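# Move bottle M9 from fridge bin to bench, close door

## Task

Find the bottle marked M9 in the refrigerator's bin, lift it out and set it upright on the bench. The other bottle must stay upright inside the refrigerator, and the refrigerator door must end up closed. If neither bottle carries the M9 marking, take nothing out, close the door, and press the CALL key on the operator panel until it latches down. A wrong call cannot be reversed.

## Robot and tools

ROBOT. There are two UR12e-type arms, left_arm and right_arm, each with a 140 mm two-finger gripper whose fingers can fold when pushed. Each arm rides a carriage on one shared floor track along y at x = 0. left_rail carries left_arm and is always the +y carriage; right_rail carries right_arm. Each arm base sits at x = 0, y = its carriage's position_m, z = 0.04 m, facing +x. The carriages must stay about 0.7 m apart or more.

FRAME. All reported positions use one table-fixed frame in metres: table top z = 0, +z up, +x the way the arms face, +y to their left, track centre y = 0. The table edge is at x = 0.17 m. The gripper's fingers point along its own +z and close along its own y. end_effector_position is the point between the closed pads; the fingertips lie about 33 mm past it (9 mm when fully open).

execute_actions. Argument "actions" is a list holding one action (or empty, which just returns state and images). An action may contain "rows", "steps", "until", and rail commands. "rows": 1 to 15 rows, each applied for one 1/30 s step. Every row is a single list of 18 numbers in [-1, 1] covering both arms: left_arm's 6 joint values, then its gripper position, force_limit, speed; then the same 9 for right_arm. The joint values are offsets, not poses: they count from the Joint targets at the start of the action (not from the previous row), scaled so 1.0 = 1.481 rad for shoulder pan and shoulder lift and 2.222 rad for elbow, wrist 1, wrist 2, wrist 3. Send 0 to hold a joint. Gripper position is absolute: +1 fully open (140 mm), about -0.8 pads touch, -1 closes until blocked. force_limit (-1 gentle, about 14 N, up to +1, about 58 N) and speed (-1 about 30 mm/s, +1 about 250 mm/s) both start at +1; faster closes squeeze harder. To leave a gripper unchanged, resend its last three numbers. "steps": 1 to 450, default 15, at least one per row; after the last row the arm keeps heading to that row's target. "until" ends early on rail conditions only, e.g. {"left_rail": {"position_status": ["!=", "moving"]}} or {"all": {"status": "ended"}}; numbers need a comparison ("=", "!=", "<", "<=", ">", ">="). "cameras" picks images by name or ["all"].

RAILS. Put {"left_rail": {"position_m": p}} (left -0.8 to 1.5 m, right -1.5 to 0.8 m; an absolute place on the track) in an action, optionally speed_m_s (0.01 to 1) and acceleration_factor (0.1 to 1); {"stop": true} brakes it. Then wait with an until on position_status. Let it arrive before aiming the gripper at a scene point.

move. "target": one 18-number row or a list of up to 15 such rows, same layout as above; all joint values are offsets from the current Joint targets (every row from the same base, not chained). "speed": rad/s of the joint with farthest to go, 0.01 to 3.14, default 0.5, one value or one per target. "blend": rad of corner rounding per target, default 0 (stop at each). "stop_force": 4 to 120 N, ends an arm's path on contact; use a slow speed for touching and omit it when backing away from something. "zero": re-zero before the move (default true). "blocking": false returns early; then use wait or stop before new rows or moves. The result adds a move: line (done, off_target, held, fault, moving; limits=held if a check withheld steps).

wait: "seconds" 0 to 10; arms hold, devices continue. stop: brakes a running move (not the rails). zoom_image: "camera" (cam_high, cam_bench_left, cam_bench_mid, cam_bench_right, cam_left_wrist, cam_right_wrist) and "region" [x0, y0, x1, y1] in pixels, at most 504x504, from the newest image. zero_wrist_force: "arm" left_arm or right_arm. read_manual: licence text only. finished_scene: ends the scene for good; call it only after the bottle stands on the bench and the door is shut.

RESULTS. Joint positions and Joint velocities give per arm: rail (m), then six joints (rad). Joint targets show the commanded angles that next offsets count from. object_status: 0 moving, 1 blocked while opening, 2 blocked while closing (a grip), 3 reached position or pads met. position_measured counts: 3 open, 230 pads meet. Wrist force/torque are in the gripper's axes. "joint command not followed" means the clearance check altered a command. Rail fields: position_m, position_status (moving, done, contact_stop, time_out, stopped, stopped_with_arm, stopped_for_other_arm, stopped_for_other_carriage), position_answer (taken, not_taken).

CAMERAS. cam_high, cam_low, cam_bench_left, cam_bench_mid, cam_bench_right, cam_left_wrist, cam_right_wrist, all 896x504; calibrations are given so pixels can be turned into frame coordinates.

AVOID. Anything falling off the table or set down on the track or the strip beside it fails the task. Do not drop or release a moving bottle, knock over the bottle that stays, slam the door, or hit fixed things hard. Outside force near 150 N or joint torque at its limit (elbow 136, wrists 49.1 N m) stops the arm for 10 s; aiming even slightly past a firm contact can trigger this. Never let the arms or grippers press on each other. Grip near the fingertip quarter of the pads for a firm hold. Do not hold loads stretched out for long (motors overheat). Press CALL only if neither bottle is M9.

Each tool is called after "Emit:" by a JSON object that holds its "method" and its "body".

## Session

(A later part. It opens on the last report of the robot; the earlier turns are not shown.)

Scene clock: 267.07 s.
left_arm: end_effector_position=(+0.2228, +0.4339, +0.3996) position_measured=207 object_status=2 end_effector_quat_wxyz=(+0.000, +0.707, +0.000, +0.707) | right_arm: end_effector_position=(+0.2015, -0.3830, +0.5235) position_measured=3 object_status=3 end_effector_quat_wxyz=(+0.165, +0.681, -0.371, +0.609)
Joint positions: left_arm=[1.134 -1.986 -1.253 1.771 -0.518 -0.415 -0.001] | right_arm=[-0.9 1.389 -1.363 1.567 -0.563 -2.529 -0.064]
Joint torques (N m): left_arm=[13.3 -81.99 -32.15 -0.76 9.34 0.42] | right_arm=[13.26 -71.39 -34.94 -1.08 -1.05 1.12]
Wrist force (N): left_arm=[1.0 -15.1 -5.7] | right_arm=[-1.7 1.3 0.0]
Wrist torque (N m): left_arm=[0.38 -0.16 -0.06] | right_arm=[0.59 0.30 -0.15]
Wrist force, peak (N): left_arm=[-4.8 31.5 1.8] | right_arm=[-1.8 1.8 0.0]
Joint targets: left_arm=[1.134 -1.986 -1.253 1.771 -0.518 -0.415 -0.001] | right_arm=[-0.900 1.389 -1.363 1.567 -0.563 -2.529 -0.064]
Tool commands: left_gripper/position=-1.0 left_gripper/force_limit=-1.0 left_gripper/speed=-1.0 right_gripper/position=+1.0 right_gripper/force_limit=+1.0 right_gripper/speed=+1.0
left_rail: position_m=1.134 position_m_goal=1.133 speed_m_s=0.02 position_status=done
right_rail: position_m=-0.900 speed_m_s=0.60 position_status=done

Emit:
{"method": "execute_actions", "body": {"actions": [{"rows":[[0,0,0,0,0,0,-0.98,0.1,0,0,0,0,0,0,0,1,1,1]],"steps":20}]}}

Emit:
{"method": "move", "body": {"target": [[-0.0294,0.0113,-0.0106,0.0032,-0.0198,0,-0.98,0.1,0, 0,0,0,0,0,0,1,1,1],[-0.0901,0.0626,-0.0599,0.018,-0.0601,0,-0.98,0.1,0, 0,0,0,0,0,0,1,1,1]], "speed": 0.05, "blend": 0.01, "cameras": ["cam_left_wrist","cam_bench_mid"]}}

Scene clock: 297.63 s.
left_arm: end_effector_position=(+0.2228, +0.4336, +0.3995) position_measured=210 object_status=2 end_effector_quat_wxyz=(+0.000, +0.707, +0.000, +0.707) | right_arm: end_effector_position=(+0.2015, -0.3830, +0.5235) position_measured=3 object_status=3 end_effector_quat_wxyz=(+0.165, +0.681, -0.371, +0.609)
Joint positions: left_arm=[1.133 -1.986 -1.253 1.771 -0.518 -0.415 -0.001] | right_arm=[-0.9 1.389 -1.363 1.567 -0.563 -2.529 -0.064]
Joint torques (N m): left_arm=[-5.95 -59.74 -54.65 -2.45 11.09 0.48] | right_arm=[16.49 -72.28 -35.38 -1.01 -1.16 0.67]
Wrist force (N): left_arm=[5.4 -35.1 -21.0] | right_arm=[-1.9 1.2 -0.1]
Wrist torque (N m): left_arm=[0.79 -0.11 -0.12] | right_arm=[0.57 0.34 -0.15]
Wrist force, peak (N): left_arm=[5.8 -35.4 -21.2] | right_arm=[-2.1 1.5 -0.3]
Joint targets: left_arm=[1.134 -1.986 -1.253 1.771 -0.518 -0.415 -0.001] | right_arm=[-0.900 1.389 -1.363 1.567 -0.563 -2.529 -0.064]
left_rail: position_m=1.133 speed_m_s=0.02 position_status=done
right_rail: position_m=-0.900 speed_m_s=0.60 position_status=done

Scene clock: 301.13 s.
left_arm: end_effector_position=(+0.0976, +0.4007, +0.3995) position_measured=210 object_status=2 end_effector_quat_wxyz=(+0.000, +0.707, +0.000, +0.707) | right_arm: end_effector_position=(+0.2015, -0.3830, +0.5235) position_measured=3 object_status=3 end_effector_quat_wxyz=(+0.165, +0.681, -0.371, +0.609)
Joint positions: left_arm=[1.133 -2.119 -1.16 1.639 -0.478 -0.548 -0.001] | right_arm=[-0.9 1.389 -1.363 1.567 -0.563 -2.529 -0.064]
Joint torques (N m): left_arm=[-31.83 -79.55 -37.45 10.06 -27.98 0.59] | right_arm=[12.86 -70.72 -34.64 -1.46 -0.62 0.89]
Wrist force (N): left_arm=[-7.3 72.0 34.2] | right_arm=[-1.6 1.3 0.0]
Wrist torque (N m): left_arm=[-0.92 -0.22 -0.07] | right_arm=[0.58 0.27 -0.15]
Wrist force, peak (N): left_arm=[-8.5 -82.9 -26.6] | right_arm=[-1.9 1.5 -0.5]
Joint targets: left_arm=[1.134 -2.119 -1.160 1.638 -0.478 -0.548 -0.001] | right_arm=[-0.900 1.389 -1.363 1.567 -0.563 -2.529 -0.064]
left_rail: position_m=1.133 speed_m_s=0.02 position_status=done
right_rail: position_m=-0.900 speed_m_s=0.60 position_status=done
move: done
camera_calibration:
cam_left_wrist: T_world_to_cam=[[-0.0204039, -0.997965, 0.0604073, 0.383016], [-0.337613, -0.0499933, -0.939956, 0.426185], [0.941064, -0.039573, -0.335906, 0.235376], [0, 0, 0, 1]] pos_world=[-0.0698032, 0.412858, 0.456523]
Images, in order (width x height): cam_bench_mid 896x504, cam_left_wrist 896x504.

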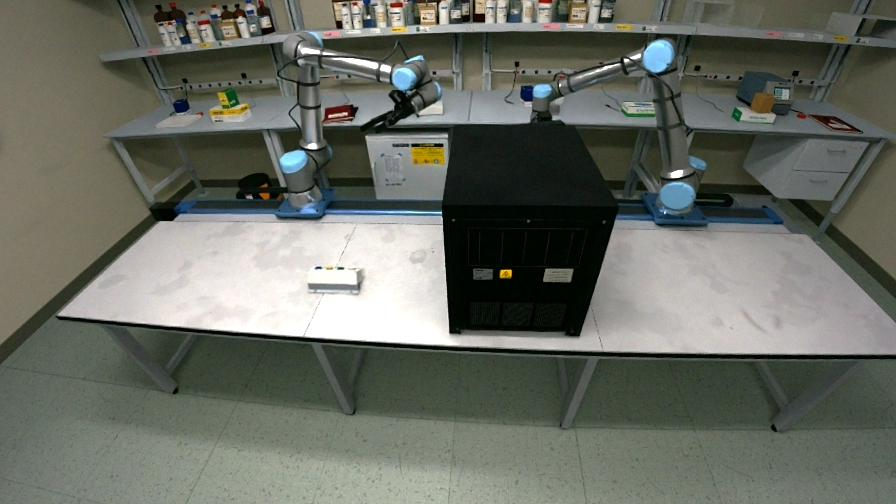

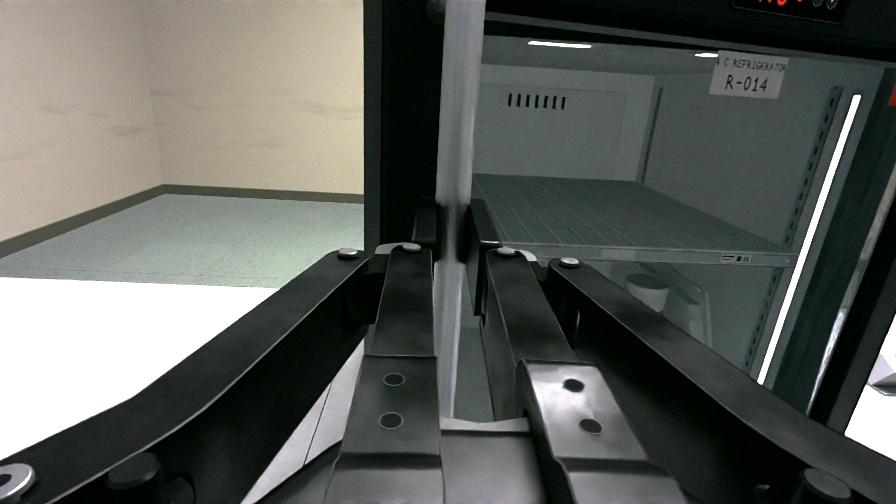

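Emit:
{"method": "execute_actions", "body": {"actions": [{"left_rail":{"position_m":1.1295},"steps":30,"until":{"all":{"status":"ended"}}}]}}

Emit:
{"method": "execute_actions", "body": {"actions": [{"rows":[[0,0,0,0,0,0,0.05,0.1,-0.5,0,0,0,0,0,0,1,1,1]],"steps":45}]}}

Scene clock: 309.03 s.
left_arm: end_effector_position=(+0.0972, +0.3971, +0.3995) position_measured=210 object_status=2 end_effector_quat_wxyz=(+0.000, +0.707, +0.000, +0.707) | right_arm: end_effector_position=(+0.2015, -0.3830, +0.5235) position_measured=3 object_status=3 end_effector_quat_wxyz=(+0.165, +0.681, -0.371, +0.609)
Joint positions: left_arm=[1.13 -2.119 -1.16 1.638 -0.478 -0.548 -0.001] | right_arm=[-0.9 1.389 -1.363 1.567 -0.563 -2.529 -0.064]
Joint torques (N m): left_arm=[4.72 -83.72 -42.3 -3.99 18.78 0.51] | right_arm=[12.84 -71.93 -35.4 -1.16 -0.71 0.82]
Wrist force (N): left_arm=[8.0 -39.5 -17.3] | right_arm=[-1.6 1.2 -0.1]
Wrist torque (N m): left_arm=[1.16 0.00 -0.06] | right_arm=[0.55 0.29 -0.15]
Wrist force, peak (N): left_arm=[-8.6 84.0 39.7] | right_arm=[-2.1 1.5 -0.4]
Joint targets: left_arm=[1.129 -2.119 -1.160 1.638 -0.478 -0.548 -0.001] | right_arm=[-0.900 1.389 -1.363 1.567 -0.563 -2.529 -0.064]
Tool commands: left_gripper/position=-0.98 left_gripper/force_limit=+0.1 left_gripper/speed=+0.0 right_gripper/position=+1.0 right_gripper/force_limit=+1.0 right_gripper/speed=+1.0
left_rail: position_m=1.130 position_m_goal=1.129 speed_m_s=0.02 position_status=done
right_rail: position_m=-0.900 speed_m_s=0.60 position_status=done

Scene clock: 310.73 s.
left_arm: end_effector_position=(+0.0973, +0.3968, +0.3995) position_measured=123 object_status=3 end_effector_quat_wxyz=(+0.000, +0.707, +0.000, +0.707) | right_arm: end_effector_position=(+0.2015, -0.3830, +0.5235) position_measured=3 object_status=3 end_effector_quat_wxyz=(+0.165, +0.681, -0.371, +0.609)
Joint positions: left_arm=[1.13 -2.119 -1.16 1.638 -0.478 -0.548 -0.001] | right_arm=[-0.9 1.389 -1.363 1.567 -0.563 -2.529 -0.064]
Joint torques (N m): left_arm=[13.54 -64.25 -49.27 4.11 -3.44 0.33] | right_arm=[15 -71.55 -35.04 -0.86 -0.89 0.98]
Wrist force (N): left_arm=[0.0 0.7 -6.6] | right_arm=[-1.4 1.0 0.2]
Wrist torque (N m): left_arm=[0.08 -0.04 0.02] | right_arm=[0.52 0.23 -0.14]
Wrist force, peak (N): left_arm=[9.1 -42.2 -18.1] | right_arm=[-1.9 1.7 -0.1]
Joint targets: left_arm=[1.129 -2.119 -1.160 1.638 -0.478 -0.548 -0.001] | right_arm=[-0.900 1.389 -1.363 1.567 -0.563 -2.529 -0.064]
left_rail: position_m=1.130 position_m_goal=1.129 speed_m_s=0.02 position_status=done
right_rail: position_m=-0.900 speed_m_s=0.60 position_status=done

Emit:
{"method": "move", "body": {"target": [-0.09,0.0626,-0.085,0.033,-0.06,0,0.05,0.1,-0.5, 0,0,0,0,0,0,1,1,1], "speed": 0.4}}

Emit:
{"method": "execute_actions", "body": {"actions": [{"left_rail":{"position_m":1.4,"speed_m_s":0.4},"steps":100,"until":{"all":{"status":"ended"}}}], "cameras": ["cam_left_wrist","cam_high","cam_bench_left"]}}

Scene clock: 350.73 s.
left_arm: end_effector_position=(-0.0459, +0.3762, +0.4195) position_measured=123 object_status=3 end_effector_quat_wxyz=(+0.006, +0.712, +0.006, +0.702) | right_arm: end_effector_position=(+0.2015, -0.3830, +0.5235) position_measured=3 object_status=3 end_effector_quat_wxyz=(+0.165, +0.681, -0.371, +0.609)
Joint positions: left_arm=[1.13 -2.252 -1.067 1.45 -0.405 -0.681 -0.001] | right_arm=[-0.9 1.389 -1.363 1.567 -0.563 -2.529 -0.064]
Joint torques (N m): left_arm=[-13.05 -73.62 -50.11 4.27 -4.04 0.33] | right_arm=[16.4 -70.51 -35.72 -0.96 -0.69 0.72]
Wrist force (N): left_arm=[-0.3 0.6 -6.3] | right_arm=[-1.1 1.3 -0.2]
Wrist torque (N m): left_arm=[0.11 0.08 0.04] | right_arm=[0.59 0.17 -0.15]
Wrist force, peak (N): left_arm=[0.3 0.9 -9.0] | right_arm=[-2.2 1.5 -0.3]
Joint targets: left_arm=[1.129 -2.252 -1.067 1.449 -0.405 -0.681 -0.001] | right_arm=[-0.900 1.389 -1.363 1.567 -0.563 -2.529 -0.064]
left_rail: position_m=1.130 position_m_goal=1.129 speed_m_s=0.02 position_status=done
right_rail: position_m=-0.900 speed_m_s=0.60 position_status=done
move: done

Scene clock: 352.40 s.
left_arm: end_effector_position=(-0.0463, +0.6466, +0.4195) position_measured=123 object_status=3 end_effector_quat_wxyz=(+0.006, +0.712, +0.006, +0.702) | right_arm: end_effector_position=(+0.2015, -0.3830, +0.5235) position_measured=3 object_status=3 end_effector_quat_wxyz=(+0.165, +0.681, -0.371, +0.609)
Joint positions: left_arm=[1.4 -2.252 -1.067 1.449 -0.405 -0.681 -0.001] | right_arm=[-0.9 1.389 -1.363 1.567 -0.563 -2.529 -0.064]
Joint torques (N m): left_arm=[-2.42 -77.32 -48.67 2.31 -1.7 0.48] | right_arm=[13.2 -72.99 -35.32 -1.22 -0.68 0.82]
Wrist force (N): left_arm=[0.1 0.5 -6.4] | right_arm=[-1.3 1.3 -0.3]
Wrist torque (N m): left_arm=[0.09 -0.01 0.03] | right_arm=[0.59 0.22 -0.14]
Wrist force, peak (N): left_arm=[-0.2 2.5 -6.5] | right_arm=[-2.0 1.4 0.0]
Joint targets: left_arm=[1.400 -2.252 -1.067 1.449 -0.405 -0.681 -0.001] | right_arm=[-0.900 1.389 -1.363 1.567 -0.563 -2.529 -0.064]
Tool commands: left_gripper/position=+0.05 left_gripper/force_limit=+0.1 left_gripper/speed=-0.5 right_gripper/position=+1.0 right_gripper/force_limit=+1.0 right_gripper/speed=+1.0
left_rail: position_m=1.400 speed_m_s=0.40 position_status=done
right_rail: position_m=-0.900 speed_m_s=0.60 position_status=done
camera_calibration:
cam_left_wrist: T_world_to_cam=[[-0.0192074, -0.996747, 0.0782728, 0.616127], [-0.350987, -0.0665827, -0.93401, 0.416253], [0.936183, -0.0454126, -0.348566, 0.396142], [0, 0, 0, 1]] pos_world=[-0.212928, 0.659828, 0.47864]
Images, in order (width x height): cam_high 896x504, cam_bench_left 896x504, cam_left_wrist 896x504.

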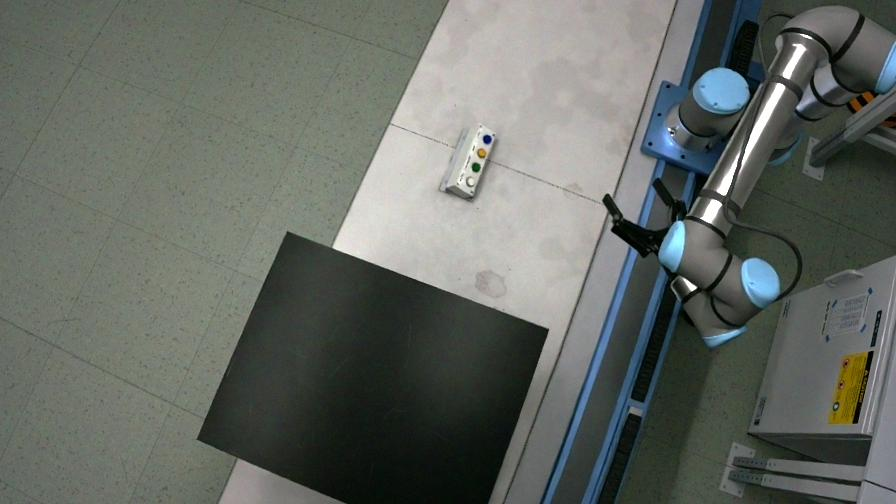

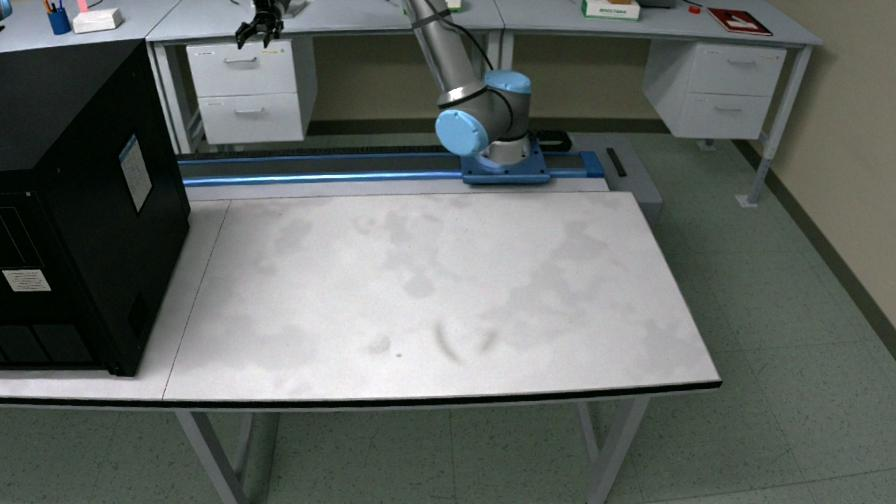

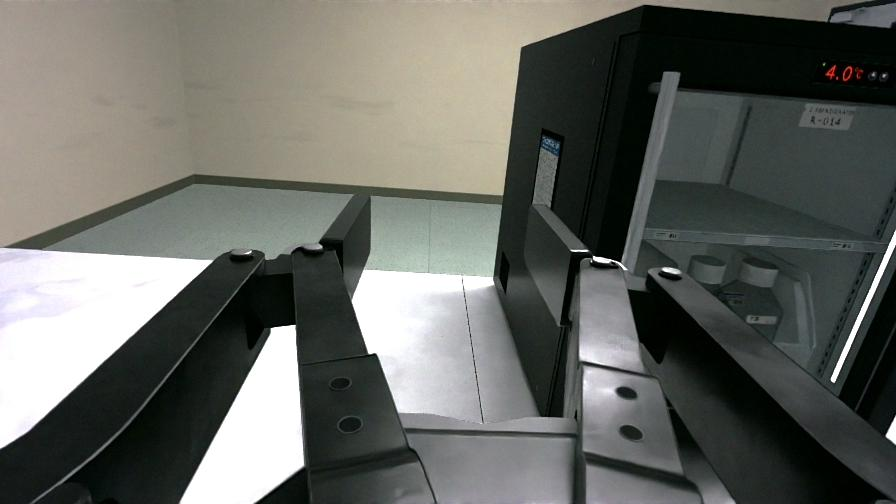

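Emit:
{"method": "zoom_image", "body": {"camera": "cam_left_wrist", "region": [480, 0, 896, 420]}}

Scaled by 1.200 from the camera's 896x504 image, which has a finer 1280x720 frame.

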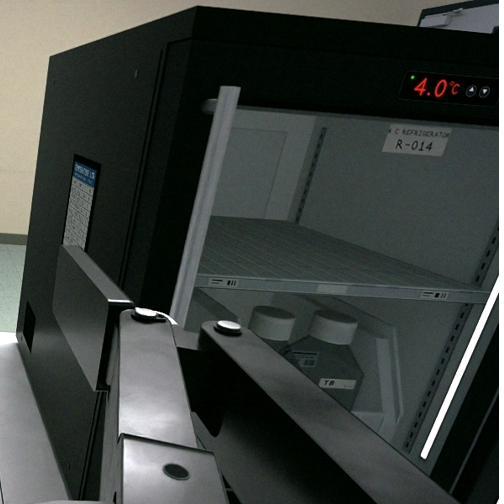

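Emit:
{"method": "move", "body": {"target": [-0.0541,-0.2673,0.2644,-0.0759,-0.0361,0,0.05,0.1,-0.5, 0,0,0,0,0,0,1,1,1], "speed": 0.8}}

Emit:
{"method": "execute_actions", "body": {"actions": [{"left_rail":{"position_m":0.95,"speed_m_s":0.4},"steps":120,"until":{"all":{"status":"ended"}}}]}}

Emit:
{"method": "move", "body": {"target": [0.1358,-0.0494,0.036,-0.0031,0.0905,0,0.05,0.1,-0.5, 0,0,0,0,0,0,1,1,1], "speed": 0.12, "stop_force": 8, "cameras": ["cam_left_wrist"]}}

Scene clock: 405.93 s.
left_arm: end_effector_position=(+0.0898, +0.8847, +0.3999) position_measured=123 object_status=3 end_effector_quat_wxyz=(+0.000, +0.707, +0.000, +0.707) | right_arm: end_effector_position=(+0.2015, -0.3830, +0.5235) position_measured=3 object_status=3 end_effector_quat_wxyz=(+0.165, +0.681, -0.371, +0.609)
Joint positions: left_arm=[1.4 -2.332 -1.463 2.037 -0.573 -0.762 -0.001] | right_arm=[-0.9 1.389 -1.363 1.567 -0.563 -2.529 -0.064]
Joint torques (N m): left_arm=[-13.86 -66.45 -25.44 -0.08 -3.44 0.31] | right_arm=[14.87 -72.53 -34.95 -1.31 -0.51 0.69]
Wrist force (N): left_arm=[-0.2 0.7 -6.6] | right_arm=[-1.8 1.2 -0.2]
Wrist torque (N m): left_arm=[0.13 0.06 0.00] | right_arm=[0.55 0.31 -0.14]
Wrist force, peak (N): left_arm=[-0.5 2.3 -7.6] | right_arm=[-2.2 1.4 -0.1]
Joint targets: left_arm=[1.400 -2.332 -1.463 2.037 -0.573 -0.762 -0.001] | right_arm=[-0.900 1.389 -1.363 1.567 -0.563 -2.529 -0.064]
left_rail: position_m=1.400 speed_m_s=0.40 position_status=done
right_rail: position_m=-0.900 speed_m_s=0.60 position_status=done
move: done

Scene clock: 408.07 s.
left_arm: end_effector_position=(+0.0899, +0.4348, +0.3998) position_measured=123 object_status=3 end_effector_quat_wxyz=(+0.000, +0.707, +0.000, +0.707) | right_arm: end_effector_position=(+0.2015, -0.3830, +0.5235) position_measured=3 object_status=3 end_effector_quat_wxyz=(+0.165, +0.681, -0.371, +0.609)
Joint positions: left_arm=[0.95 -2.332 -1.463 2.037 -0.574 -0.762 -0.001] | right_arm=[-0.9 1.389 -1.363 1.567 -0.563 -2.529 -0.064]
Joint torques (N m): left_arm=[-7.63 -58.91 -26.46 1.7 -1.64 0.38] | right_arm=[14.38 -72.98 -35.22 -1.07 -0.15 1.14]
Wrist force (N): left_arm=[-0.2 0.6 -6.5] | right_arm=[-1.5 1.2 -0.3]
Wrist torque (N m): left_arm=[0.10 0.05 0.00] | right_arm=[0.55 0.25 -0.15]
Wrist force, peak (N): left_arm=[0.0 2.0 -6.8] | right_arm=[-2.0 1.4 -0.5]
Joint targets: left_arm=[0.950 -2.332 -1.463 2.037 -0.573 -0.762 -0.001] | right_arm=[-0.900 1.389 -1.363 1.567 -0.563 -2.529 -0.064]
Tool commands: left_gripper/position=+0.05 left_gripper/force_limit=+0.1 left_gripper/speed=-0.5 right_gripper/position=+1.0 right_gripper/force_limit=+1.0 right_gripper/speed=+1.0
left_rail: position_m=0.950 speed_m_s=0.40 position_status=done
right_rail: position_m=-0.900 speed_m_s=0.60 position_status=done

Scene clock: 411.03 s.
left_arm: end_effector_position=(+0.2228, +0.4348, +0.3997) position_measured=123 object_status=3 end_effector_quat_wxyz=(+0.000, +0.707, +0.000, +0.707) | right_arm: end_effector_position=(+0.2015, -0.3830, +0.5235) position_measured=3 object_status=3 end_effector_quat_wxyz=(+0.165, +0.681, -0.371, +0.609)
Joint positions: left_arm=[0.95 -2.131 -1.536 2.117 -0.58 -0.561 -0.001] | right_arm=[-0.9 1.389 -1.363 1.567 -0.563 -2.529 -0.064]
Joint torques (N m): left_arm=[14.47 -56.57 -25.06 -0.62 3.67 0.36] | right_arm=[15.99 -70.37 -35.38 -0.95 -0.66 1.42]
Wrist force (N): left_arm=[-0.2 0.8 -6.7] | right_arm=[-1.2 1.1 -0.3]
Wrist torque (N m): left_arm=[0.10 0.05 0.00] | right_arm=[0.54 0.20 -0.15]
Wrist force, peak (N): left_arm=[-0.2 0.2 -7.7] | right_arm=[-1.7 1.6 -0.5]
Joint targets: left_arm=[0.950 -2.131 -1.536 2.117 -0.580 -0.561 -0.001] | right_arm=[-0.900 1.389 -1.363 1.567 -0.563 -2.529 -0.064]
left_rail: position_m=0.950 speed_m_s=0.40 position_status=done
right_rail: position_m=-0.900 speed_m_s=0.60 position_status=done
move: done
camera_calibration:
cam_left_wrist: T_world_to_cam=[[-0.0199955, -0.997976, 0.0603651, 0.419592], [-0.337597, -0.0500916, -0.939957, 0.47039], [0.941078, -0.039174, -0.335912, 0.118796], [0, 0, 0, 1]] pos_world=[0.0553959, 0.446959, 0.456723]
Images, in order (width x height): cam_left_wrist 896x504.

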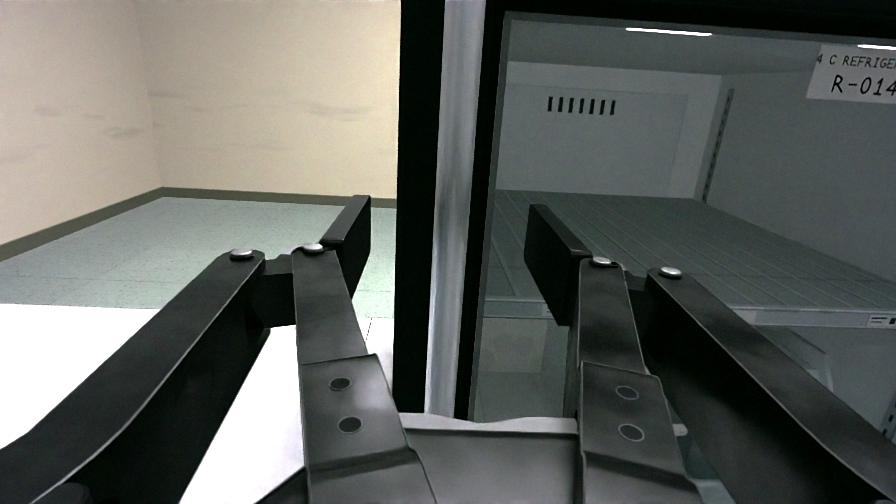

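Emit:
{"method": "execute_actions", "body": {"actions": [{"rows":[[0,0,0,0,0,0,-1,-0.3,-1,0,0,0,0,0,0,1,1,1]],"steps":100}]}}

Emit:
{"method": "move", "body": {"target": [-0.0637,0.0375,-0.027,0.002,-0.0424,0,-1,-0.3,-1, 0,0,0,0,0,0,1,1,1], "speed": 0.05}}

Scene clock: 423.90 s.
left_arm: end_effector_position=(+0.2228, +0.4348, +0.3997) position_measured=209 object_status=2 end_effector_quat_wxyz=(+0.000, +0.707, +0.000, +0.707) | right_arm: end_effector_position=(+0.2015, -0.3830, +0.5235) position_measured=3 object_status=3 end_effector_quat_wxyz=(+0.165, +0.681, -0.371, +0.609)
Joint positions: left_arm=[0.95 -2.131 -1.536 2.117 -0.58 -0.561 -0.001] | right_arm=[-0.9 1.389 -1.363 1.567 -0.563 -2.529 -0.064]
Joint torques (N m): left_arm=[13.31 -55.56 -25.72 3.44 -6.7 0.34] | right_arm=[12.41 -70.5 -33.9 -0.46 -0.55 1.12]
Wrist force (N): left_arm=[0.1 10.0 -5.8] | right_arm=[-1.7 1.4 -0.3]
Wrist torque (N m): left_arm=[0.00 -0.01 -0.08] | right_arm=[0.62 0.31 -0.14]
Wrist force, peak (N): left_arm=[-0.4 10.1 -6.2] | right_arm=[-2.2 1.5 0.0]
Joint targets: left_arm=[0.950 -2.131 -1.536 2.117 -0.580 -0.561 -0.001] | right_arm=[-0.900 1.389 -1.363 1.567 -0.563 -2.529 -0.064]
left_rail: position_m=0.950 speed_m_s=0.40 position_status=done
right_rail: position_m=-0.900 speed_m_s=0.60 position_status=done

Scene clock: 426.20 s.
left_arm: end_effector_position=(+0.1536, +0.4200, +0.3998) position_measured=209 object_status=2 end_effector_quat_wxyz=(+0.000, +0.707, +0.000, +0.707) | right_arm: end_effector_position=(+0.2015, -0.3830, +0.5235) position_measured=3 object_status=3 end_effector_quat_wxyz=(+0.165, +0.681, -0.371, +0.609)
Joint positions: left_arm=[0.95 -2.225 -1.481 2.057 -0.576 -0.654 -0.001] | right_arm=[-0.9 1.389 -1.363 1.567 -0.563 -2.529 -0.064]
Joint torques (N m): left_arm=[-15.64 -36.1 -42.97 6.61 -10.95 0.39] | right_arm=[12.02 -72.86 -35.49 -1.08 -0.52 1.08]
Wrist force (N): left_arm=[-3.3 23.4 2.3] | right_arm=[-1.6 1.3 0.0]
Wrist torque (N m): left_arm=[-0.13 -0.03 -0.08] | right_arm=[0.59 0.30 -0.15]
Wrist force, peak (N): left_arm=[-5.4 -59.5 -17.8] | right_arm=[-1.9 1.6 -0.2]
Joint targets: left_arm=[0.950 -2.226 -1.481 2.057 -0.576 -0.655 -0.001] | right_arm=[-0.900 1.389 -1.363 1.567 -0.563 -2.529 -0.064]
left_rail: position_m=0.950 speed_m_s=0.40 position_status=done
right_rail: position_m=-0.900 speed_m_s=0.60 position_status=done
move: done

Emit:
{"method": "move", "body": {"target": [[-0.0362,0.0441,-0.034,0.0046,-0.0241,0,-1,-0.3,-1, 0,0,0,0,0,0,1,1,1],[-0.052,0.077,-0.0609,0.0096,-0.0347,0,-1,-0.3,-1, 0,0,0,0,0,0,1,1,1]], "speed": 0.05, "blend": 0.01}}

Scene clock: 440.73 s.
left_arm: end_effector_position=(+0.0628, +0.3800, +0.3998) position_measured=209 object_status=2 end_effector_quat_wxyz=(+0.000, +0.707, +0.000, +0.707) | right_arm: end_effector_position=(+0.2015, -0.3830, +0.5235) position_measured=3 object_status=3 end_effector_quat_wxyz=(+0.165, +0.681, -0.371, +0.609)
Joint positions: left_arm=[0.95 -2.303 -1.367 1.922 -0.555 -0.732 -0.001] | right_arm=[-0.9 1.389 -1.363 1.567 -0.563 -2.529 -0.064]
Joint torques (N m): left_arm=[-6.34 -40.67 -50.97 2.29 6.22 0.19] | right_arm=[13.28 -73.18 -34.78 -0.96 -0.51 1.51]
Wrist force (N): left_arm=[5.0 -26.5 -19.5] | right_arm=[-1.4 1.2 -0.1]
Wrist torque (N m): left_arm=[0.68 -0.01 0.01] | right_arm=[0.57 0.24 -0.15]
Wrist force, peak (N): left_arm=[-7.8 -39.8 -20.9] | right_arm=[-2.2 1.3 -0.1]
Joint targets: left_arm=[0.950 -2.303 -1.367 1.922 -0.555 -0.732 -0.001] | right_arm=[-0.900 1.389 -1.363 1.567 -0.563 -2.529 -0.064]
left_rail: position_m=0.950 speed_m_s=0.40 position_status=done
right_rail: position_m=-0.900 speed_m_s=0.60 position_status=done
move: done

Emit:
{"method": "move", "body": {"target": [[-0.0108,0.0383,-0.0329,0.0074,-0.0072,0,-1,-0.3,-1, 0,0,0,0,0,0,1,1,1],[-0.0161,0.0785,-0.0692,0.0169,-0.0108,0,-1,-0.3,-1, 0,0,0,0,0,0,1,1,1],[-0.0167,0.1199,-0.1085,0.0286,-0.0111,0,-1,-0.3,-1, 0,0,0,0,0,0,1,1,1],[-0.0036,0.2209,-0.211,0.0638,-0.0024,0,-1,-0.3,-1, 0,0,0,0,0,0,1,1,1]], "speed": 0.09, "blend": 0.02, "cameras": ["cam_left_wrist","cam_high"]}}

Scene clock: 470.80 s.
left_arm: end_effector_position=(-0.0909, +0.2158, +0.3997) position_measured=209 object_status=2 end_effector_quat_wxyz=(+0.000, +0.707, +0.000, +0.707) | right_arm: end_effector_position=(+0.2015, -0.3830, +0.5235) position_measured=3 object_status=3 end_effector_quat_wxyz=(+0.165, +0.681, -0.371, +0.609)
Joint positions: left_arm=[0.95 -2.308 -1.04 1.453 -0.413 -0.737 -0.001] | right_arm=[-0.9 1.389 -1.363 1.567 -0.563 -2.529 -0.064]
Joint torques (N m): left_arm=[5.79 -64.98 -47.08 1.3 2.16 0.33] | right_arm=[13.35 -73.19 -35.35 -1.1 -0.77 1.2]
Wrist force (N): left_arm=[12.2 5.7 5.7] | right_arm=[-1.6 1.1 -0.5]
Wrist torque (N m): left_arm=[0.05 0.09 -0.03] | right_arm=[0.52 0.28 -0.15]
Wrist force, peak (N): left_arm=[-0.7 -53.4 -36.0] | right_arm=[-2.1 1.6 0.1]
Joint targets: left_arm=[0.950 -2.308 -1.040 1.453 -0.413 -0.737 -0.001] | right_arm=[-0.900 1.389 -1.363 1.567 -0.563 -2.529 -0.064]
left_rail: position_m=0.950 speed_m_s=0.40 position_status=done
right_rail: position_m=-0.900 speed_m_s=0.60 position_status=done
move: done
camera_calibration:
cam_left_wrist: T_world_to_cam=[[-0.0201681, -0.997982, 0.0602073, 0.194695], [-0.337387, -0.0498937, -0.940043, 0.353432], [0.94115, -0.0392721, -0.3357, 0.405433], [0, 0, 0, 1]] pos_world=[-0.258403, 0.227859, 0.456624]
Images, in order (width x height): cam_high 896x504, cam_left_wrist 896x504.

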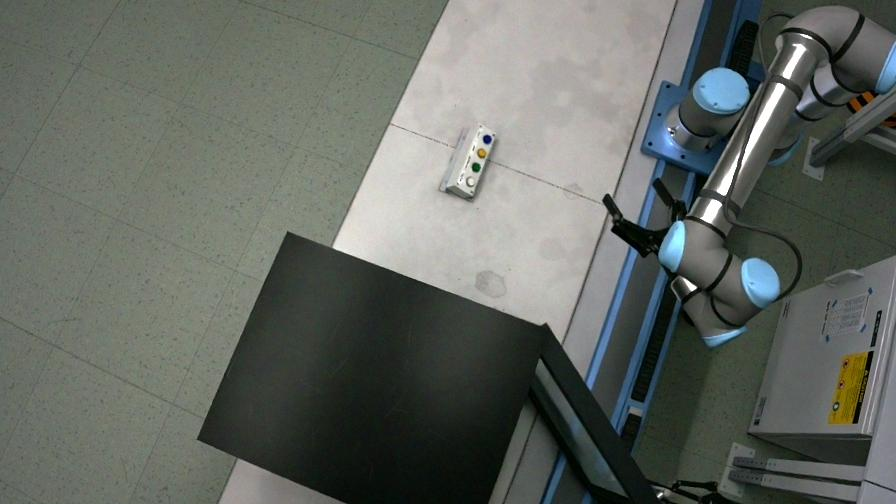

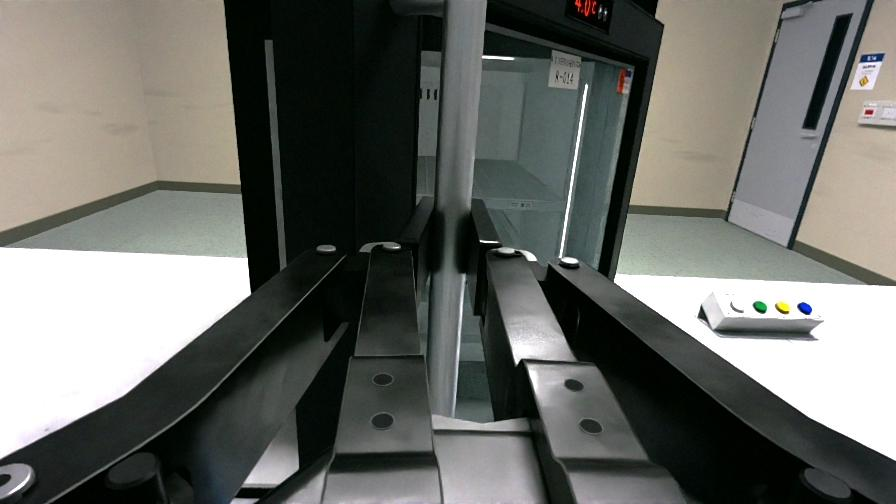

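Emit:
{"method": "move", "body": {"target": [[0.0142,0.0598,-0.065,0.0252,0.0095,0,-1,-0.3,-1, 0,0,0,0,0,0,1,1,1],[0.0319,0.1218,-0.1352,0.054,0.0213,0,-1,-0.3,-1, 0,0,0,0,0,0,1,1,1],[0.0668,0.2312,-0.2652,0.1111,0.0446,0,-1,-0.3,-1, 0,0,0,0,0,0,1,1,1]], "speed": 0.1, "blend": 0.02, "stop_force": 70, "cameras": ["cam_left_wrist","cam_high"]}}

Scene clock: 488.43 s.
left_arm: end_effector_position=(-0.1352, +0.0162, +0.3996) position_measured=240 object_status=3 end_effector_quat_wxyz=(+0.000, +0.707, +0.000, +0.707) | right_arm: end_effector_position=(+0.2015, -0.3830, +0.5235) position_measured=3 object_status=3 end_effector_quat_wxyz=(+0.165, +0.681, -0.371, +0.609)
Joint positions: left_arm=[0.95 -2.209 -0.697 0.864 -0.166 -0.638 -0.001] | right_arm=[-0.9 1.389 -1.363 1.567 -0.563 -2.529 -0.064]
Joint torques (N m): left_arm=[7.43 -98.15 -53.21 2.92 4.02 0.13] | right_arm=[13.79 -69.05 -33.16 -0.27 -0.26 1.01]
Wrist force (N): left_arm=[7.5 0.8 1.1] | right_arm=[-1.6 1.5 -0.3]
Wrist torque (N m): left_arm=[0.29 -0.83 -0.05] | right_arm=[0.62 0.28 -0.15]
Wrist force, peak (N): left_arm=[-17.4 2.4 11.0] | right_arm=[-2.2 1.4 0.0]
Joint targets: left_arm=[0.950 -2.209 -0.697 0.864 -0.166 -0.638 -0.001] | right_arm=[-0.900 1.389 -1.363 1.567 -0.563 -2.529 -0.064]
left_rail: position_m=0.950 speed_m_s=0.40 position_status=done
right_rail: position_m=-0.900 speed_m_s=0.60 position_status=done
move: done
camera_calibration:
cam_left_wrist: T_world_to_cam=[[-0.0202956, -0.997983, 0.0601468, -0.00530065], [-0.337389, -0.0497937, -0.940047, 0.328437], [0.941146, -0.0393717, -0.335698, 0.439259], [0, 0, 0, 1]] pos_world=[-0.302703, 0.0283585, 0.456524]
Images, in order (width x height): cam_high 896x504, cam_left_wrist 896x504.

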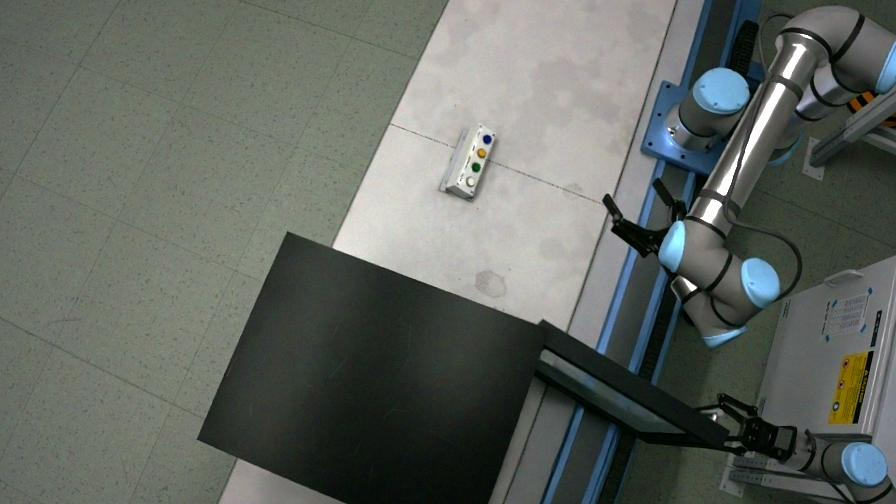

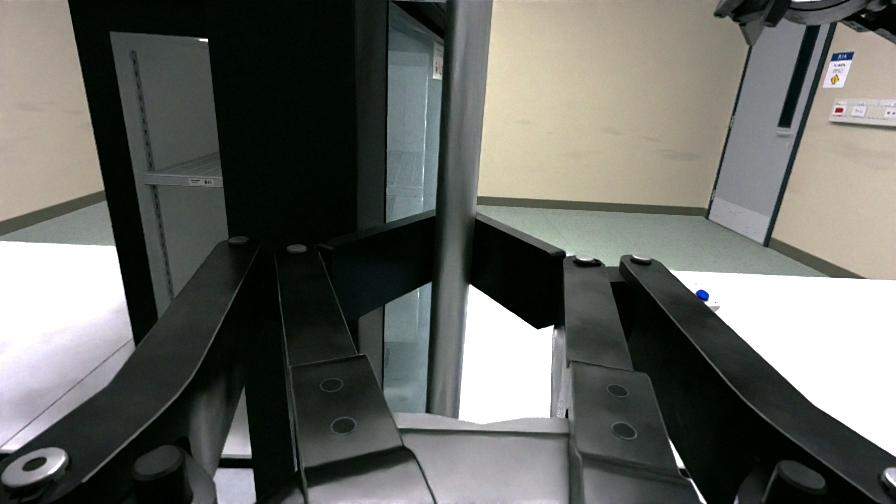

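Emit:
{"method": "execute_actions", "body": {"actions": [{"rows":[[0,0,0,0,0,0,0.6,-0.3,-0.6,0,0,0,0,0,0,1,1,1]],"steps":60}], "cameras": ["cam_left_wrist"]}}

Emit:
{"method": "move", "body": {"target": [-0.0498,0.0795,-0.0991,0.046,-0.0332,0,0.6,-0.3,-0.6, 0,0,0,0,0,0,1,1,1], "speed": 0.15, "cameras": ["cam_left_wrist","cam_high"]}}

Scene clock: 501.60 s.
left_arm: end_effector_position=(-0.1352, +0.0162, +0.3996) position_measured=53 object_status=3 end_effector_quat_wxyz=(+0.000, +0.707, +0.000, +0.707) | right_arm: end_effector_position=(+0.2015, -0.3830, +0.5235) position_measured=3 object_status=3 end_effector_quat_wxyz=(+0.165, +0.681, -0.371, +0.609)
Joint positions: left_arm=[0.95 -2.209 -0.697 0.863 -0.166 -0.638 -0.001] | right_arm=[-0.9 1.389 -1.363 1.567 -0.563 -2.529 -0.064]
Joint torques (N m): left_arm=[7.15 -131.9 -38.63 -0.35 -1.05 0.14] | right_arm=[16.58 -71.61 -35.35 -0.83 -0.25 1.37]
Wrist force (N): left_arm=[3.9 1.0 -6.6] | right_arm=[-1.7 1.1 -0.3]
Wrist torque (N m): left_arm=[0.36 -0.88 -0.01] | right_arm=[0.53 0.31 -0.15]
Wrist force, peak (N): left_arm=[3.6 1.1 -14.5] | right_arm=[-1.9 1.6 -0.5]
Joint targets: left_arm=[0.950 -2.209 -0.697 0.864 -0.166 -0.638 -0.001] | right_arm=[-0.900 1.389 -1.363 1.567 -0.563 -2.529 -0.064]
left_rail: position_m=0.950 speed_m_s=0.40 position_status=done
right_rail: position_m=-0.900 speed_m_s=0.60 position_status=done
camera_calibration:
cam_left_wrist: T_world_to_cam=[[-0.0202956, -0.997983, 0.0601468, -0.00530065], [-0.337389, -0.0497937, -0.940047, 0.328437], [0.941146, -0.0393717, -0.335698, 0.439259], [0, 0, 0, 1]] pos_world=[-0.302703, 0.0283585, 0.456524]
Images, in order (width x height): cam_left_wrist 896x504.

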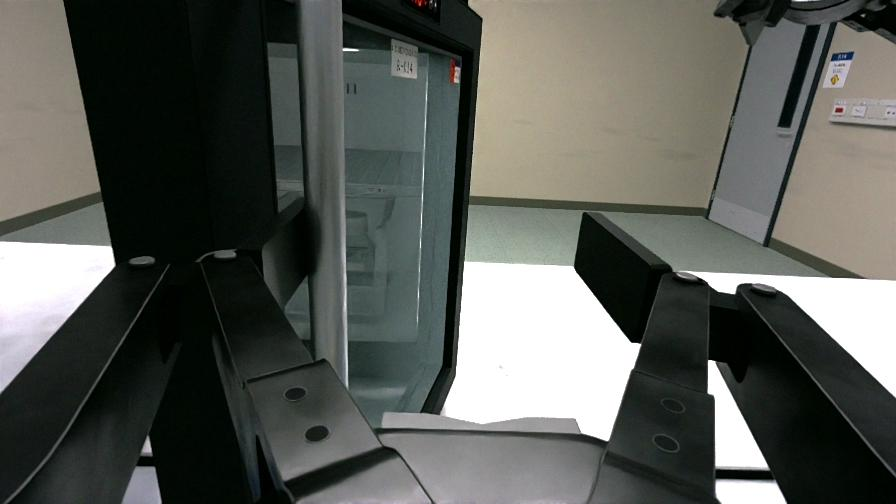

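Scene clock: 503.63 s.
left_arm: end_effector_position=(-0.2351, +0.0162, +0.3998) position_measured=53 object_status=3 end_effector_quat_wxyz=(+0.000, +0.707, +0.000, +0.707) | right_arm: end_effector_position=(+0.2015, -0.3830, +0.5235) position_measured=3 object_status=3 end_effector_quat_wxyz=(+0.165, +0.681, -0.371, +0.609)
Joint positions: left_arm=[0.95 -2.283 -0.58 0.644 -0.064 -0.712 -0.001] | right_arm=[-0.9 1.389 -1.363 1.567 -0.563 -2.529 -0.064]
Joint torques (N m): left_arm=[-14.83 -110.54 -52.86 4.33 -3.25 0.05] | right_arm=[14.43 -71.83 -35.64 -0.46 0.09 1.22]
Wrist force (N): left_arm=[4.1 1.7 -7.3] | right_arm=[-1.5 1.0 -0.1]
Wrist torque (N m): left_arm=[0.38 -0.93 0.04] | right_arm=[0.52 0.25 -0.15]
Wrist force, peak (N): left_arm=[4.2 1.8 -8.1] | right_arm=[-1.7 1.7 -0.5]
Joint targets: left_arm=[0.950 -2.283 -0.579 0.643 -0.064 -0.712 -0.001] | right_arm=[-0.900 1.389 -1.363 1.567 -0.563 -2.529 -0.064]
left_rail: position_m=0.950 speed_m_s=0.40 position_status=done
right_rail: position_m=-0.900 speed_m_s=0.60 position_status=done
move: done
camera_calibration:
cam_left_wrist: T_world_to_cam=[[-0.0202226, -0.997973, 0.0603408, -0.00739777], [-0.337515, -0.0499957, -0.939991, 0.294882], [0.941103, -0.039375, -0.33582, 0.53329], [0, 0, 0, 1]] pos_world=[-0.402503, 0.0283584, 0.456723]
Images, in order (width x height): cam_high 896x504, cam_left_wrist 896x504.

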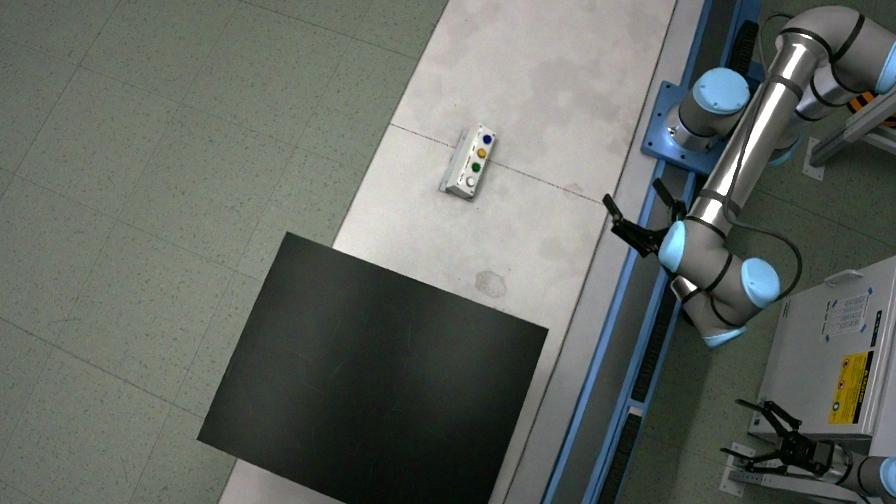

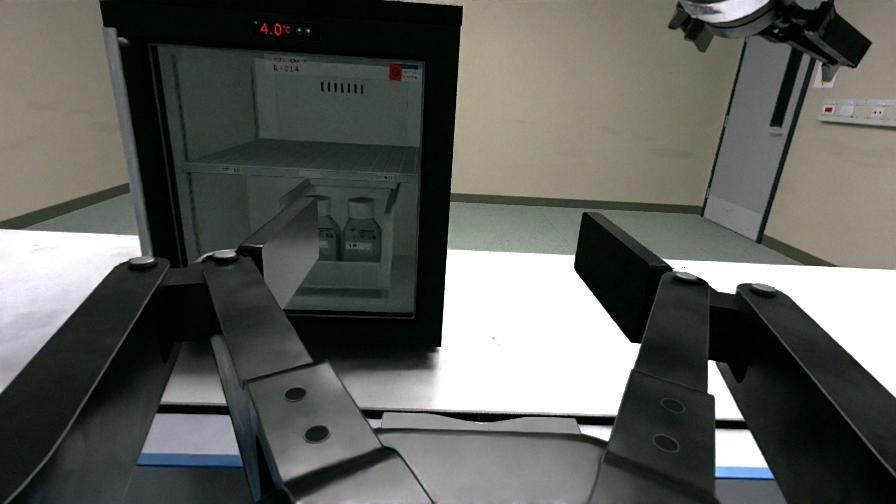

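Emit:
{"method": "execute_actions", "body": {"actions": [{"left_rail":{"position_m":1.4,"speed_m_s":0.5},"right_rail":{"position_m":-1.3},"steps":150,"until":{"all":{"status":"ended"}}}]}}

Emit:
{"method": "move", "body": {"target": [-0.0333,-0.5969,0.6273,-0.2291,-0.0225,0,0.6,-0.3,-0.6, -0.938,-0.140,-0.705,-0.4536,0.778,0.0288,1,1,1], "speed": 0.9}}

Scene clock: 576.47 s.
left_arm: end_effector_position=(-0.2353, +0.4662, +0.3998) position_measured=53 object_status=3 end_effector_quat_wxyz=(+0.000, +0.707, +0.000, +0.707) | right_arm: end_effector_position=(+0.2015, -0.7830, +0.5235) position_measured=3 object_status=3 end_effector_quat_wxyz=(+0.165, +0.681, -0.371, +0.609)
Joint positions: left_arm=[1.4 -2.283 -0.579 0.643 -0.064 -0.712 -0.001] | right_arm=[-1.3 1.389 -1.363 1.567 -0.563 -2.529 -0.064]
Joint torques (N m): left_arm=[0.93 -122.28 -48.15 1.75 -0.78 0.36] | right_arm=[16.81 -63.02 -38.77 -0.36 -0.6 0.96]
Wrist force (N): left_arm=[4.0 1.5 -7.7] | right_arm=[-1.7 1.3 -0.3]
Wrist torque (N m): left_arm=[0.35 -0.89 0.04] | right_arm=[0.58 0.32 -0.16]
Wrist force, peak (N): left_arm=[4.0 2.9 -7.6] | right_arm=[-1.5 2.3 0.3]
Joint targets: left_arm=[1.400 -2.283 -0.579 0.643 -0.064 -0.712 -0.001] | right_arm=[-1.300 1.389 -1.363 1.567 -0.563 -2.529 -0.064]
Tool commands: left_gripper/position=+0.6 left_gripper/force_limit=-0.3 left_gripper/speed=-0.6 right_gripper/position=+1.0 right_gripper/force_limit=+1.0 right_gripper/speed=+1.0
left_rail: position_m=1.400 speed_m_s=0.50 position_status=done
right_rail: position_m=-1.300 speed_m_s=0.60 position_status=done

Scene clock: 579.30 s.
left_arm: end_effector_position=(+0.0901, +0.8850, +0.4001) position_measured=53 object_status=3 end_effector_quat_wxyz=(+0.000, +0.707, +0.000, +0.707) | right_arm: end_effector_position=(+0.2455, -0.8888, +1.5246) position_measured=3 object_status=3 end_effector_quat_wxyz=(+0.655, -0.265, +0.656, +0.266) end_effector_velocity=(-0.004, +0.000, +0.002) end_effector_angular_velocity=(+0.000, -0.007, -0.001)
Joint positions: left_arm=[1.4 -2.332 -1.463 2.037 -0.573 -0.762 -0.001] | right_arm=[-1.3 -0.001 -1.57 0.001 -1.571 -0.8 0]
Joint velocities: left_arm=[within noise] | right_arm=[0 -0.003 -0.001 -0.005 -0.002 0.002 0]
Joint torques (N m): left_arm=[-13.24 -60.89 -25.26 -0.04 -3.54 0.16] | right_arm=[-20.04 -13.62 -12.07 -4.35 1.98 2.4]
Wrist force (N): left_arm=[4.3 1.9 -7.5] | right_arm=[-0.4 0.4 -2.4]
Wrist torque (N m): left_arm=[0.40 -0.94 0.00] | right_arm=[0.25 0.06 0.34]
Wrist force, peak (N): left_arm=[3.5 2.7 -8.2] | right_arm=[-1.8 2.4 -6.5]
Joint targets: left_arm=[1.400 -2.332 -1.463 2.037 -0.573 -0.762 -0.001] | right_arm=[-1.300 -0.001 -1.570 0.000 -1.571 -0.800 0.000]
left_rail: position_m=1.400 speed_m_s=0.50 position_status=done
right_rail: position_m=-1.300 speed_m_s=0.60 position_status=done
move: done

Emit:
{"method": "move", "body": {"target": [0,0,0,0,0,0,0.6,-0.3,-0.6, -0.7448,-0.4311,-0.5751,-0.5517,0.5701,0,0.05,-0.3,-0.5], "speed": 0.8}}

Emit:
{"method": "execute_actions", "body": {"actions": [{"right_rail":{"position_m":-0.45},"steps":150,"until":{"all":{"status":"ended"}}}], "cameras": ["cam_right_wrist","cam_bench_mid"]}}

Scene clock: 588.90 s.
left_arm: end_effector_position=(+0.0902, +0.8851, +0.4000) position_measured=53 object_status=3 end_effector_quat_wxyz=(+0.000, +0.707, +0.000, +0.707) | right_arm: end_effector_position=(+0.0895, -0.4151, +0.3999) position_measured=123 object_status=3 end_effector_quat_wxyz=(+0.000, +0.707, +0.000, +0.707)
Joint positions: left_arm=[1.4 -2.332 -1.463 2.037 -0.573 -0.762 -0.001] | right_arm=[-1.3 -1.104 -2.209 -1.277 -2.797 0.466 0]
Joint torques (N m): left_arm=[-12.57 -62.78 -25.54 -0.26 -3.5 0.23] | right_arm=[-19.7 85.35 30.43 -2.65 1.65 1.66]
Wrist force (N): left_arm=[4.0 1.7 -7.3] | right_arm=[-1.7 0.6 -1.4]
Wrist torque (N m): left_arm=[0.36 -0.86 0.00] | right_arm=[0.56 0.31 -0.28]
Wrist force, peak (N): left_arm=[4.3 1.6 -7.8] | right_arm=[-8.0 3.2 4.7]
Joint targets: left_arm=[1.400 -2.332 -1.463 2.037 -0.573 -0.762 -0.001] | right_arm=[-1.300 -1.104 -2.209 -1.278 -2.797 0.467 0.000]
left_rail: position_m=1.400 speed_m_s=0.50 position_status=done
right_rail: position_m=-1.300 speed_m_s=0.60 position_status=done
move: done

Scene clock: 591.70 s.
left_arm: end_effector_position=(+0.0902, +0.8851, +0.4000) position_measured=53 object_status=3 end_effector_quat_wxyz=(+0.000, +0.707, +0.000, +0.707) | right_arm: end_effector_position=(+0.0899, +0.4346, +0.3996) position_measured=123 object_status=3 end_effector_quat_wxyz=(+0.000, +0.707, +0.000, +0.707)
Joint positions: left_arm=[1.4 -2.332 -1.463 2.037 -0.573 -0.762 -0.001] | right_arm=[-0.45 -1.104 -2.209 -1.278 -2.797 0.467 0]
Joint torques (N m): left_arm=[-12.78 -62.31 -25.39 -0.08 -3.54 0.1] | right_arm=[-10.78 100.05 33.95 -2.22 0.61 2.03]
Wrist force (N): left_arm=[4.0 1.8 -7.4] | right_arm=[-2.4 0.5 -1.4]
Wrist torque (N m): left_arm=[0.38 -0.87 0.00] | right_arm=[0.52 0.46 -0.28]
Wrist force, peak (N): left_arm=[3.8 1.9 -7.8] | right_arm=[-2.7 1.6 -0.8]
Joint targets: left_arm=[1.400 -2.332 -1.463 2.037 -0.573 -0.762 -0.001] | right_arm=[-0.450 -1.104 -2.209 -1.278 -2.797 0.467 0.000]
Tool commands: left_gripper/position=+0.6 left_gripper/force_limit=-0.3 left_gripper/speed=-0.6 right_gripper/position=+0.05 right_gripper/force_limit=-0.3 right_gripper/speed=-0.5
left_rail: position_m=1.400 speed_m_s=0.50 position_status=done
right_rail: position_m=-0.450 speed_m_s=0.60 position_status=done
camera_calibration:
cam_right_wrist: T_world_to_cam=[[-0.0232407, -0.99973, -0.000307035, 0.446578], [-0.324976, 0.00784514, -0.94569, 0.407216], [0.945437, -0.0218787, -0.32507, 0.239266], [0, 0, 0, 1]] pos_world=[-0.0834965, 0.448497, 0.463015]
Images, in order (width x height): cam_bench_mid 896x504, cam_right_wrist 896x504.

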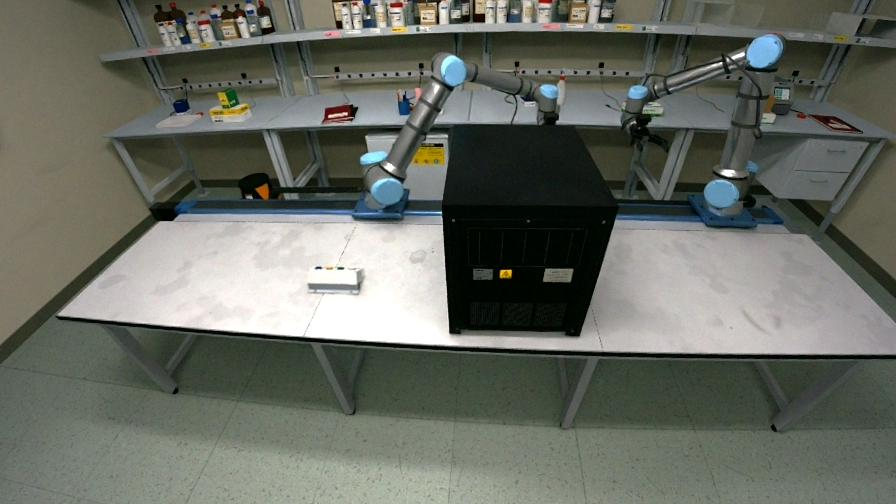

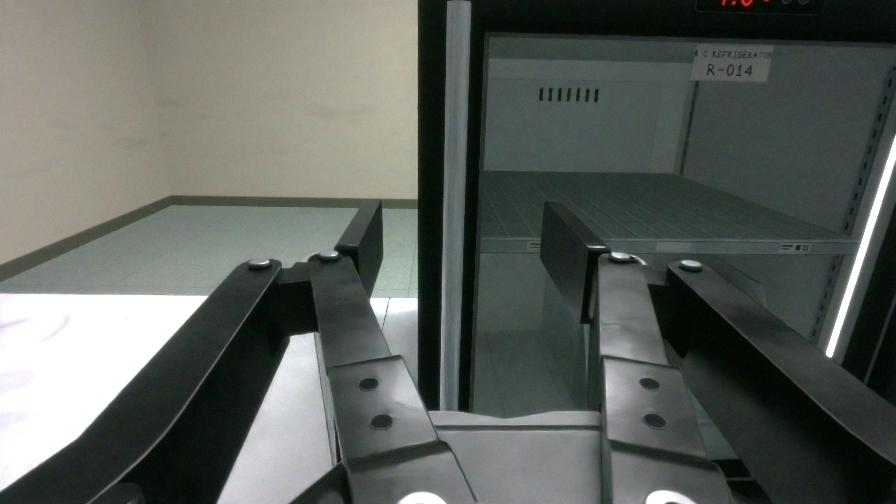

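Emit:
{"method": "move", "body": {"target": [0,0,0,0,0,0,0.6,-0.3,-0.6, -0.0931,0.0293,-0.0325,0.013,-0.0621,0,0.05,-0.3,-0.5], "speed": 0.08, "stop_force": 8}}

Emit:
{"method": "execute_actions", "body": {"actions": [{"rows":[[0,0,0,0,0,0,0.6,-0.3,-0.6,0,0,0,0,0,0,-1,-0.3,-1]],"steps":100}]}}

Scene clock: 600.83 s.
left_arm: end_effector_position=(+0.0902, +0.8851, +0.4000) position_measured=53 object_status=3 end_effector_quat_wxyz=(+0.000, +0.707, +0.000, +0.707) | right_arm: end_effector_position=(+0.2228, +0.4347, +0.3996) position_measured=123 object_status=3 end_effector_quat_wxyz=(+0.000, +0.707, +0.000, +0.707)
Joint positions: left_arm=[1.4 -2.332 -1.463 2.037 -0.573 -0.762 -0.001] | right_arm=[-0.45 -1.242 -2.166 -1.35 -2.768 0.329 0]
Joint torques (N m): left_arm=[-12.69 -62.57 -25.64 -0.04 -3.43 0] | right_arm=[-17.11 110.49 31.05 0.97 -1.71 1.73]
Wrist force (N): left_arm=[4.2 1.8 -7.6] | right_arm=[-1.7 0.9 -1.1]
Wrist torque (N m): left_arm=[0.38 -0.91 0.01] | right_arm=[0.62 0.32 -0.31]
Wrist force, peak (N): left_arm=[4.2 2.1 -7.8] | right_arm=[-1.9 0.7 -2.4]
Joint targets: left_arm=[1.400 -2.332 -1.463 2.037 -0.573 -0.762 -0.001] | right_arm=[-0.450 -1.242 -2.166 -1.350 -2.768 0.329 0.000]
left_rail: position_m=1.400 speed_m_s=0.50 position_status=done
right_rail: position_m=-0.450 speed_m_s=0.60 position_status=done
move: done

Scene clock: 604.37 s.
left_arm: end_effector_position=(+0.0902, +0.8851, +0.4000) position_measured=53 object_status=3 end_effector_quat_wxyz=(+0.000, +0.707, +0.000, +0.707) | right_arm: end_effector_position=(+0.2228, +0.4347, +0.3996) position_measured=209 object_status=2 end_effector_quat_wxyz=(+0.000, +0.707, +0.000, +0.707)
Joint positions: left_arm=[1.4 -2.332 -1.463 2.037 -0.573 -0.762 -0.001] | right_arm=[-0.45 -1.242 -2.166 -1.35 -2.768 0.329 0]
Joint torques (N m): left_arm=[-13.3 -63.33 -25.25 -0.01 -3.63 0.08] | right_arm=[-7.19 86.99 58.28 0.65 -9.94 1.84]
Wrist force (N): left_arm=[4.2 1.7 -7.5] | right_arm=[-1.8 23.5 -6.5]
Wrist torque (N m): left_arm=[0.35 -0.91 0.00] | right_arm=[0.09 0.39 -0.08]
Wrist force, peak (N): left_arm=[4.3 1.7 -7.7] | right_arm=[-2.3 23.8 -6.9]
Joint targets: left_arm=[1.400 -2.332 -1.463 2.037 -0.573 -0.762 -0.001] | right_arm=[-0.450 -1.242 -2.166 -1.350 -2.768 0.329 0.000]
left_rail: position_m=1.400 speed_m_s=0.50 position_status=done
right_rail: position_m=-0.450 speed_m_s=0.60 position_status=done


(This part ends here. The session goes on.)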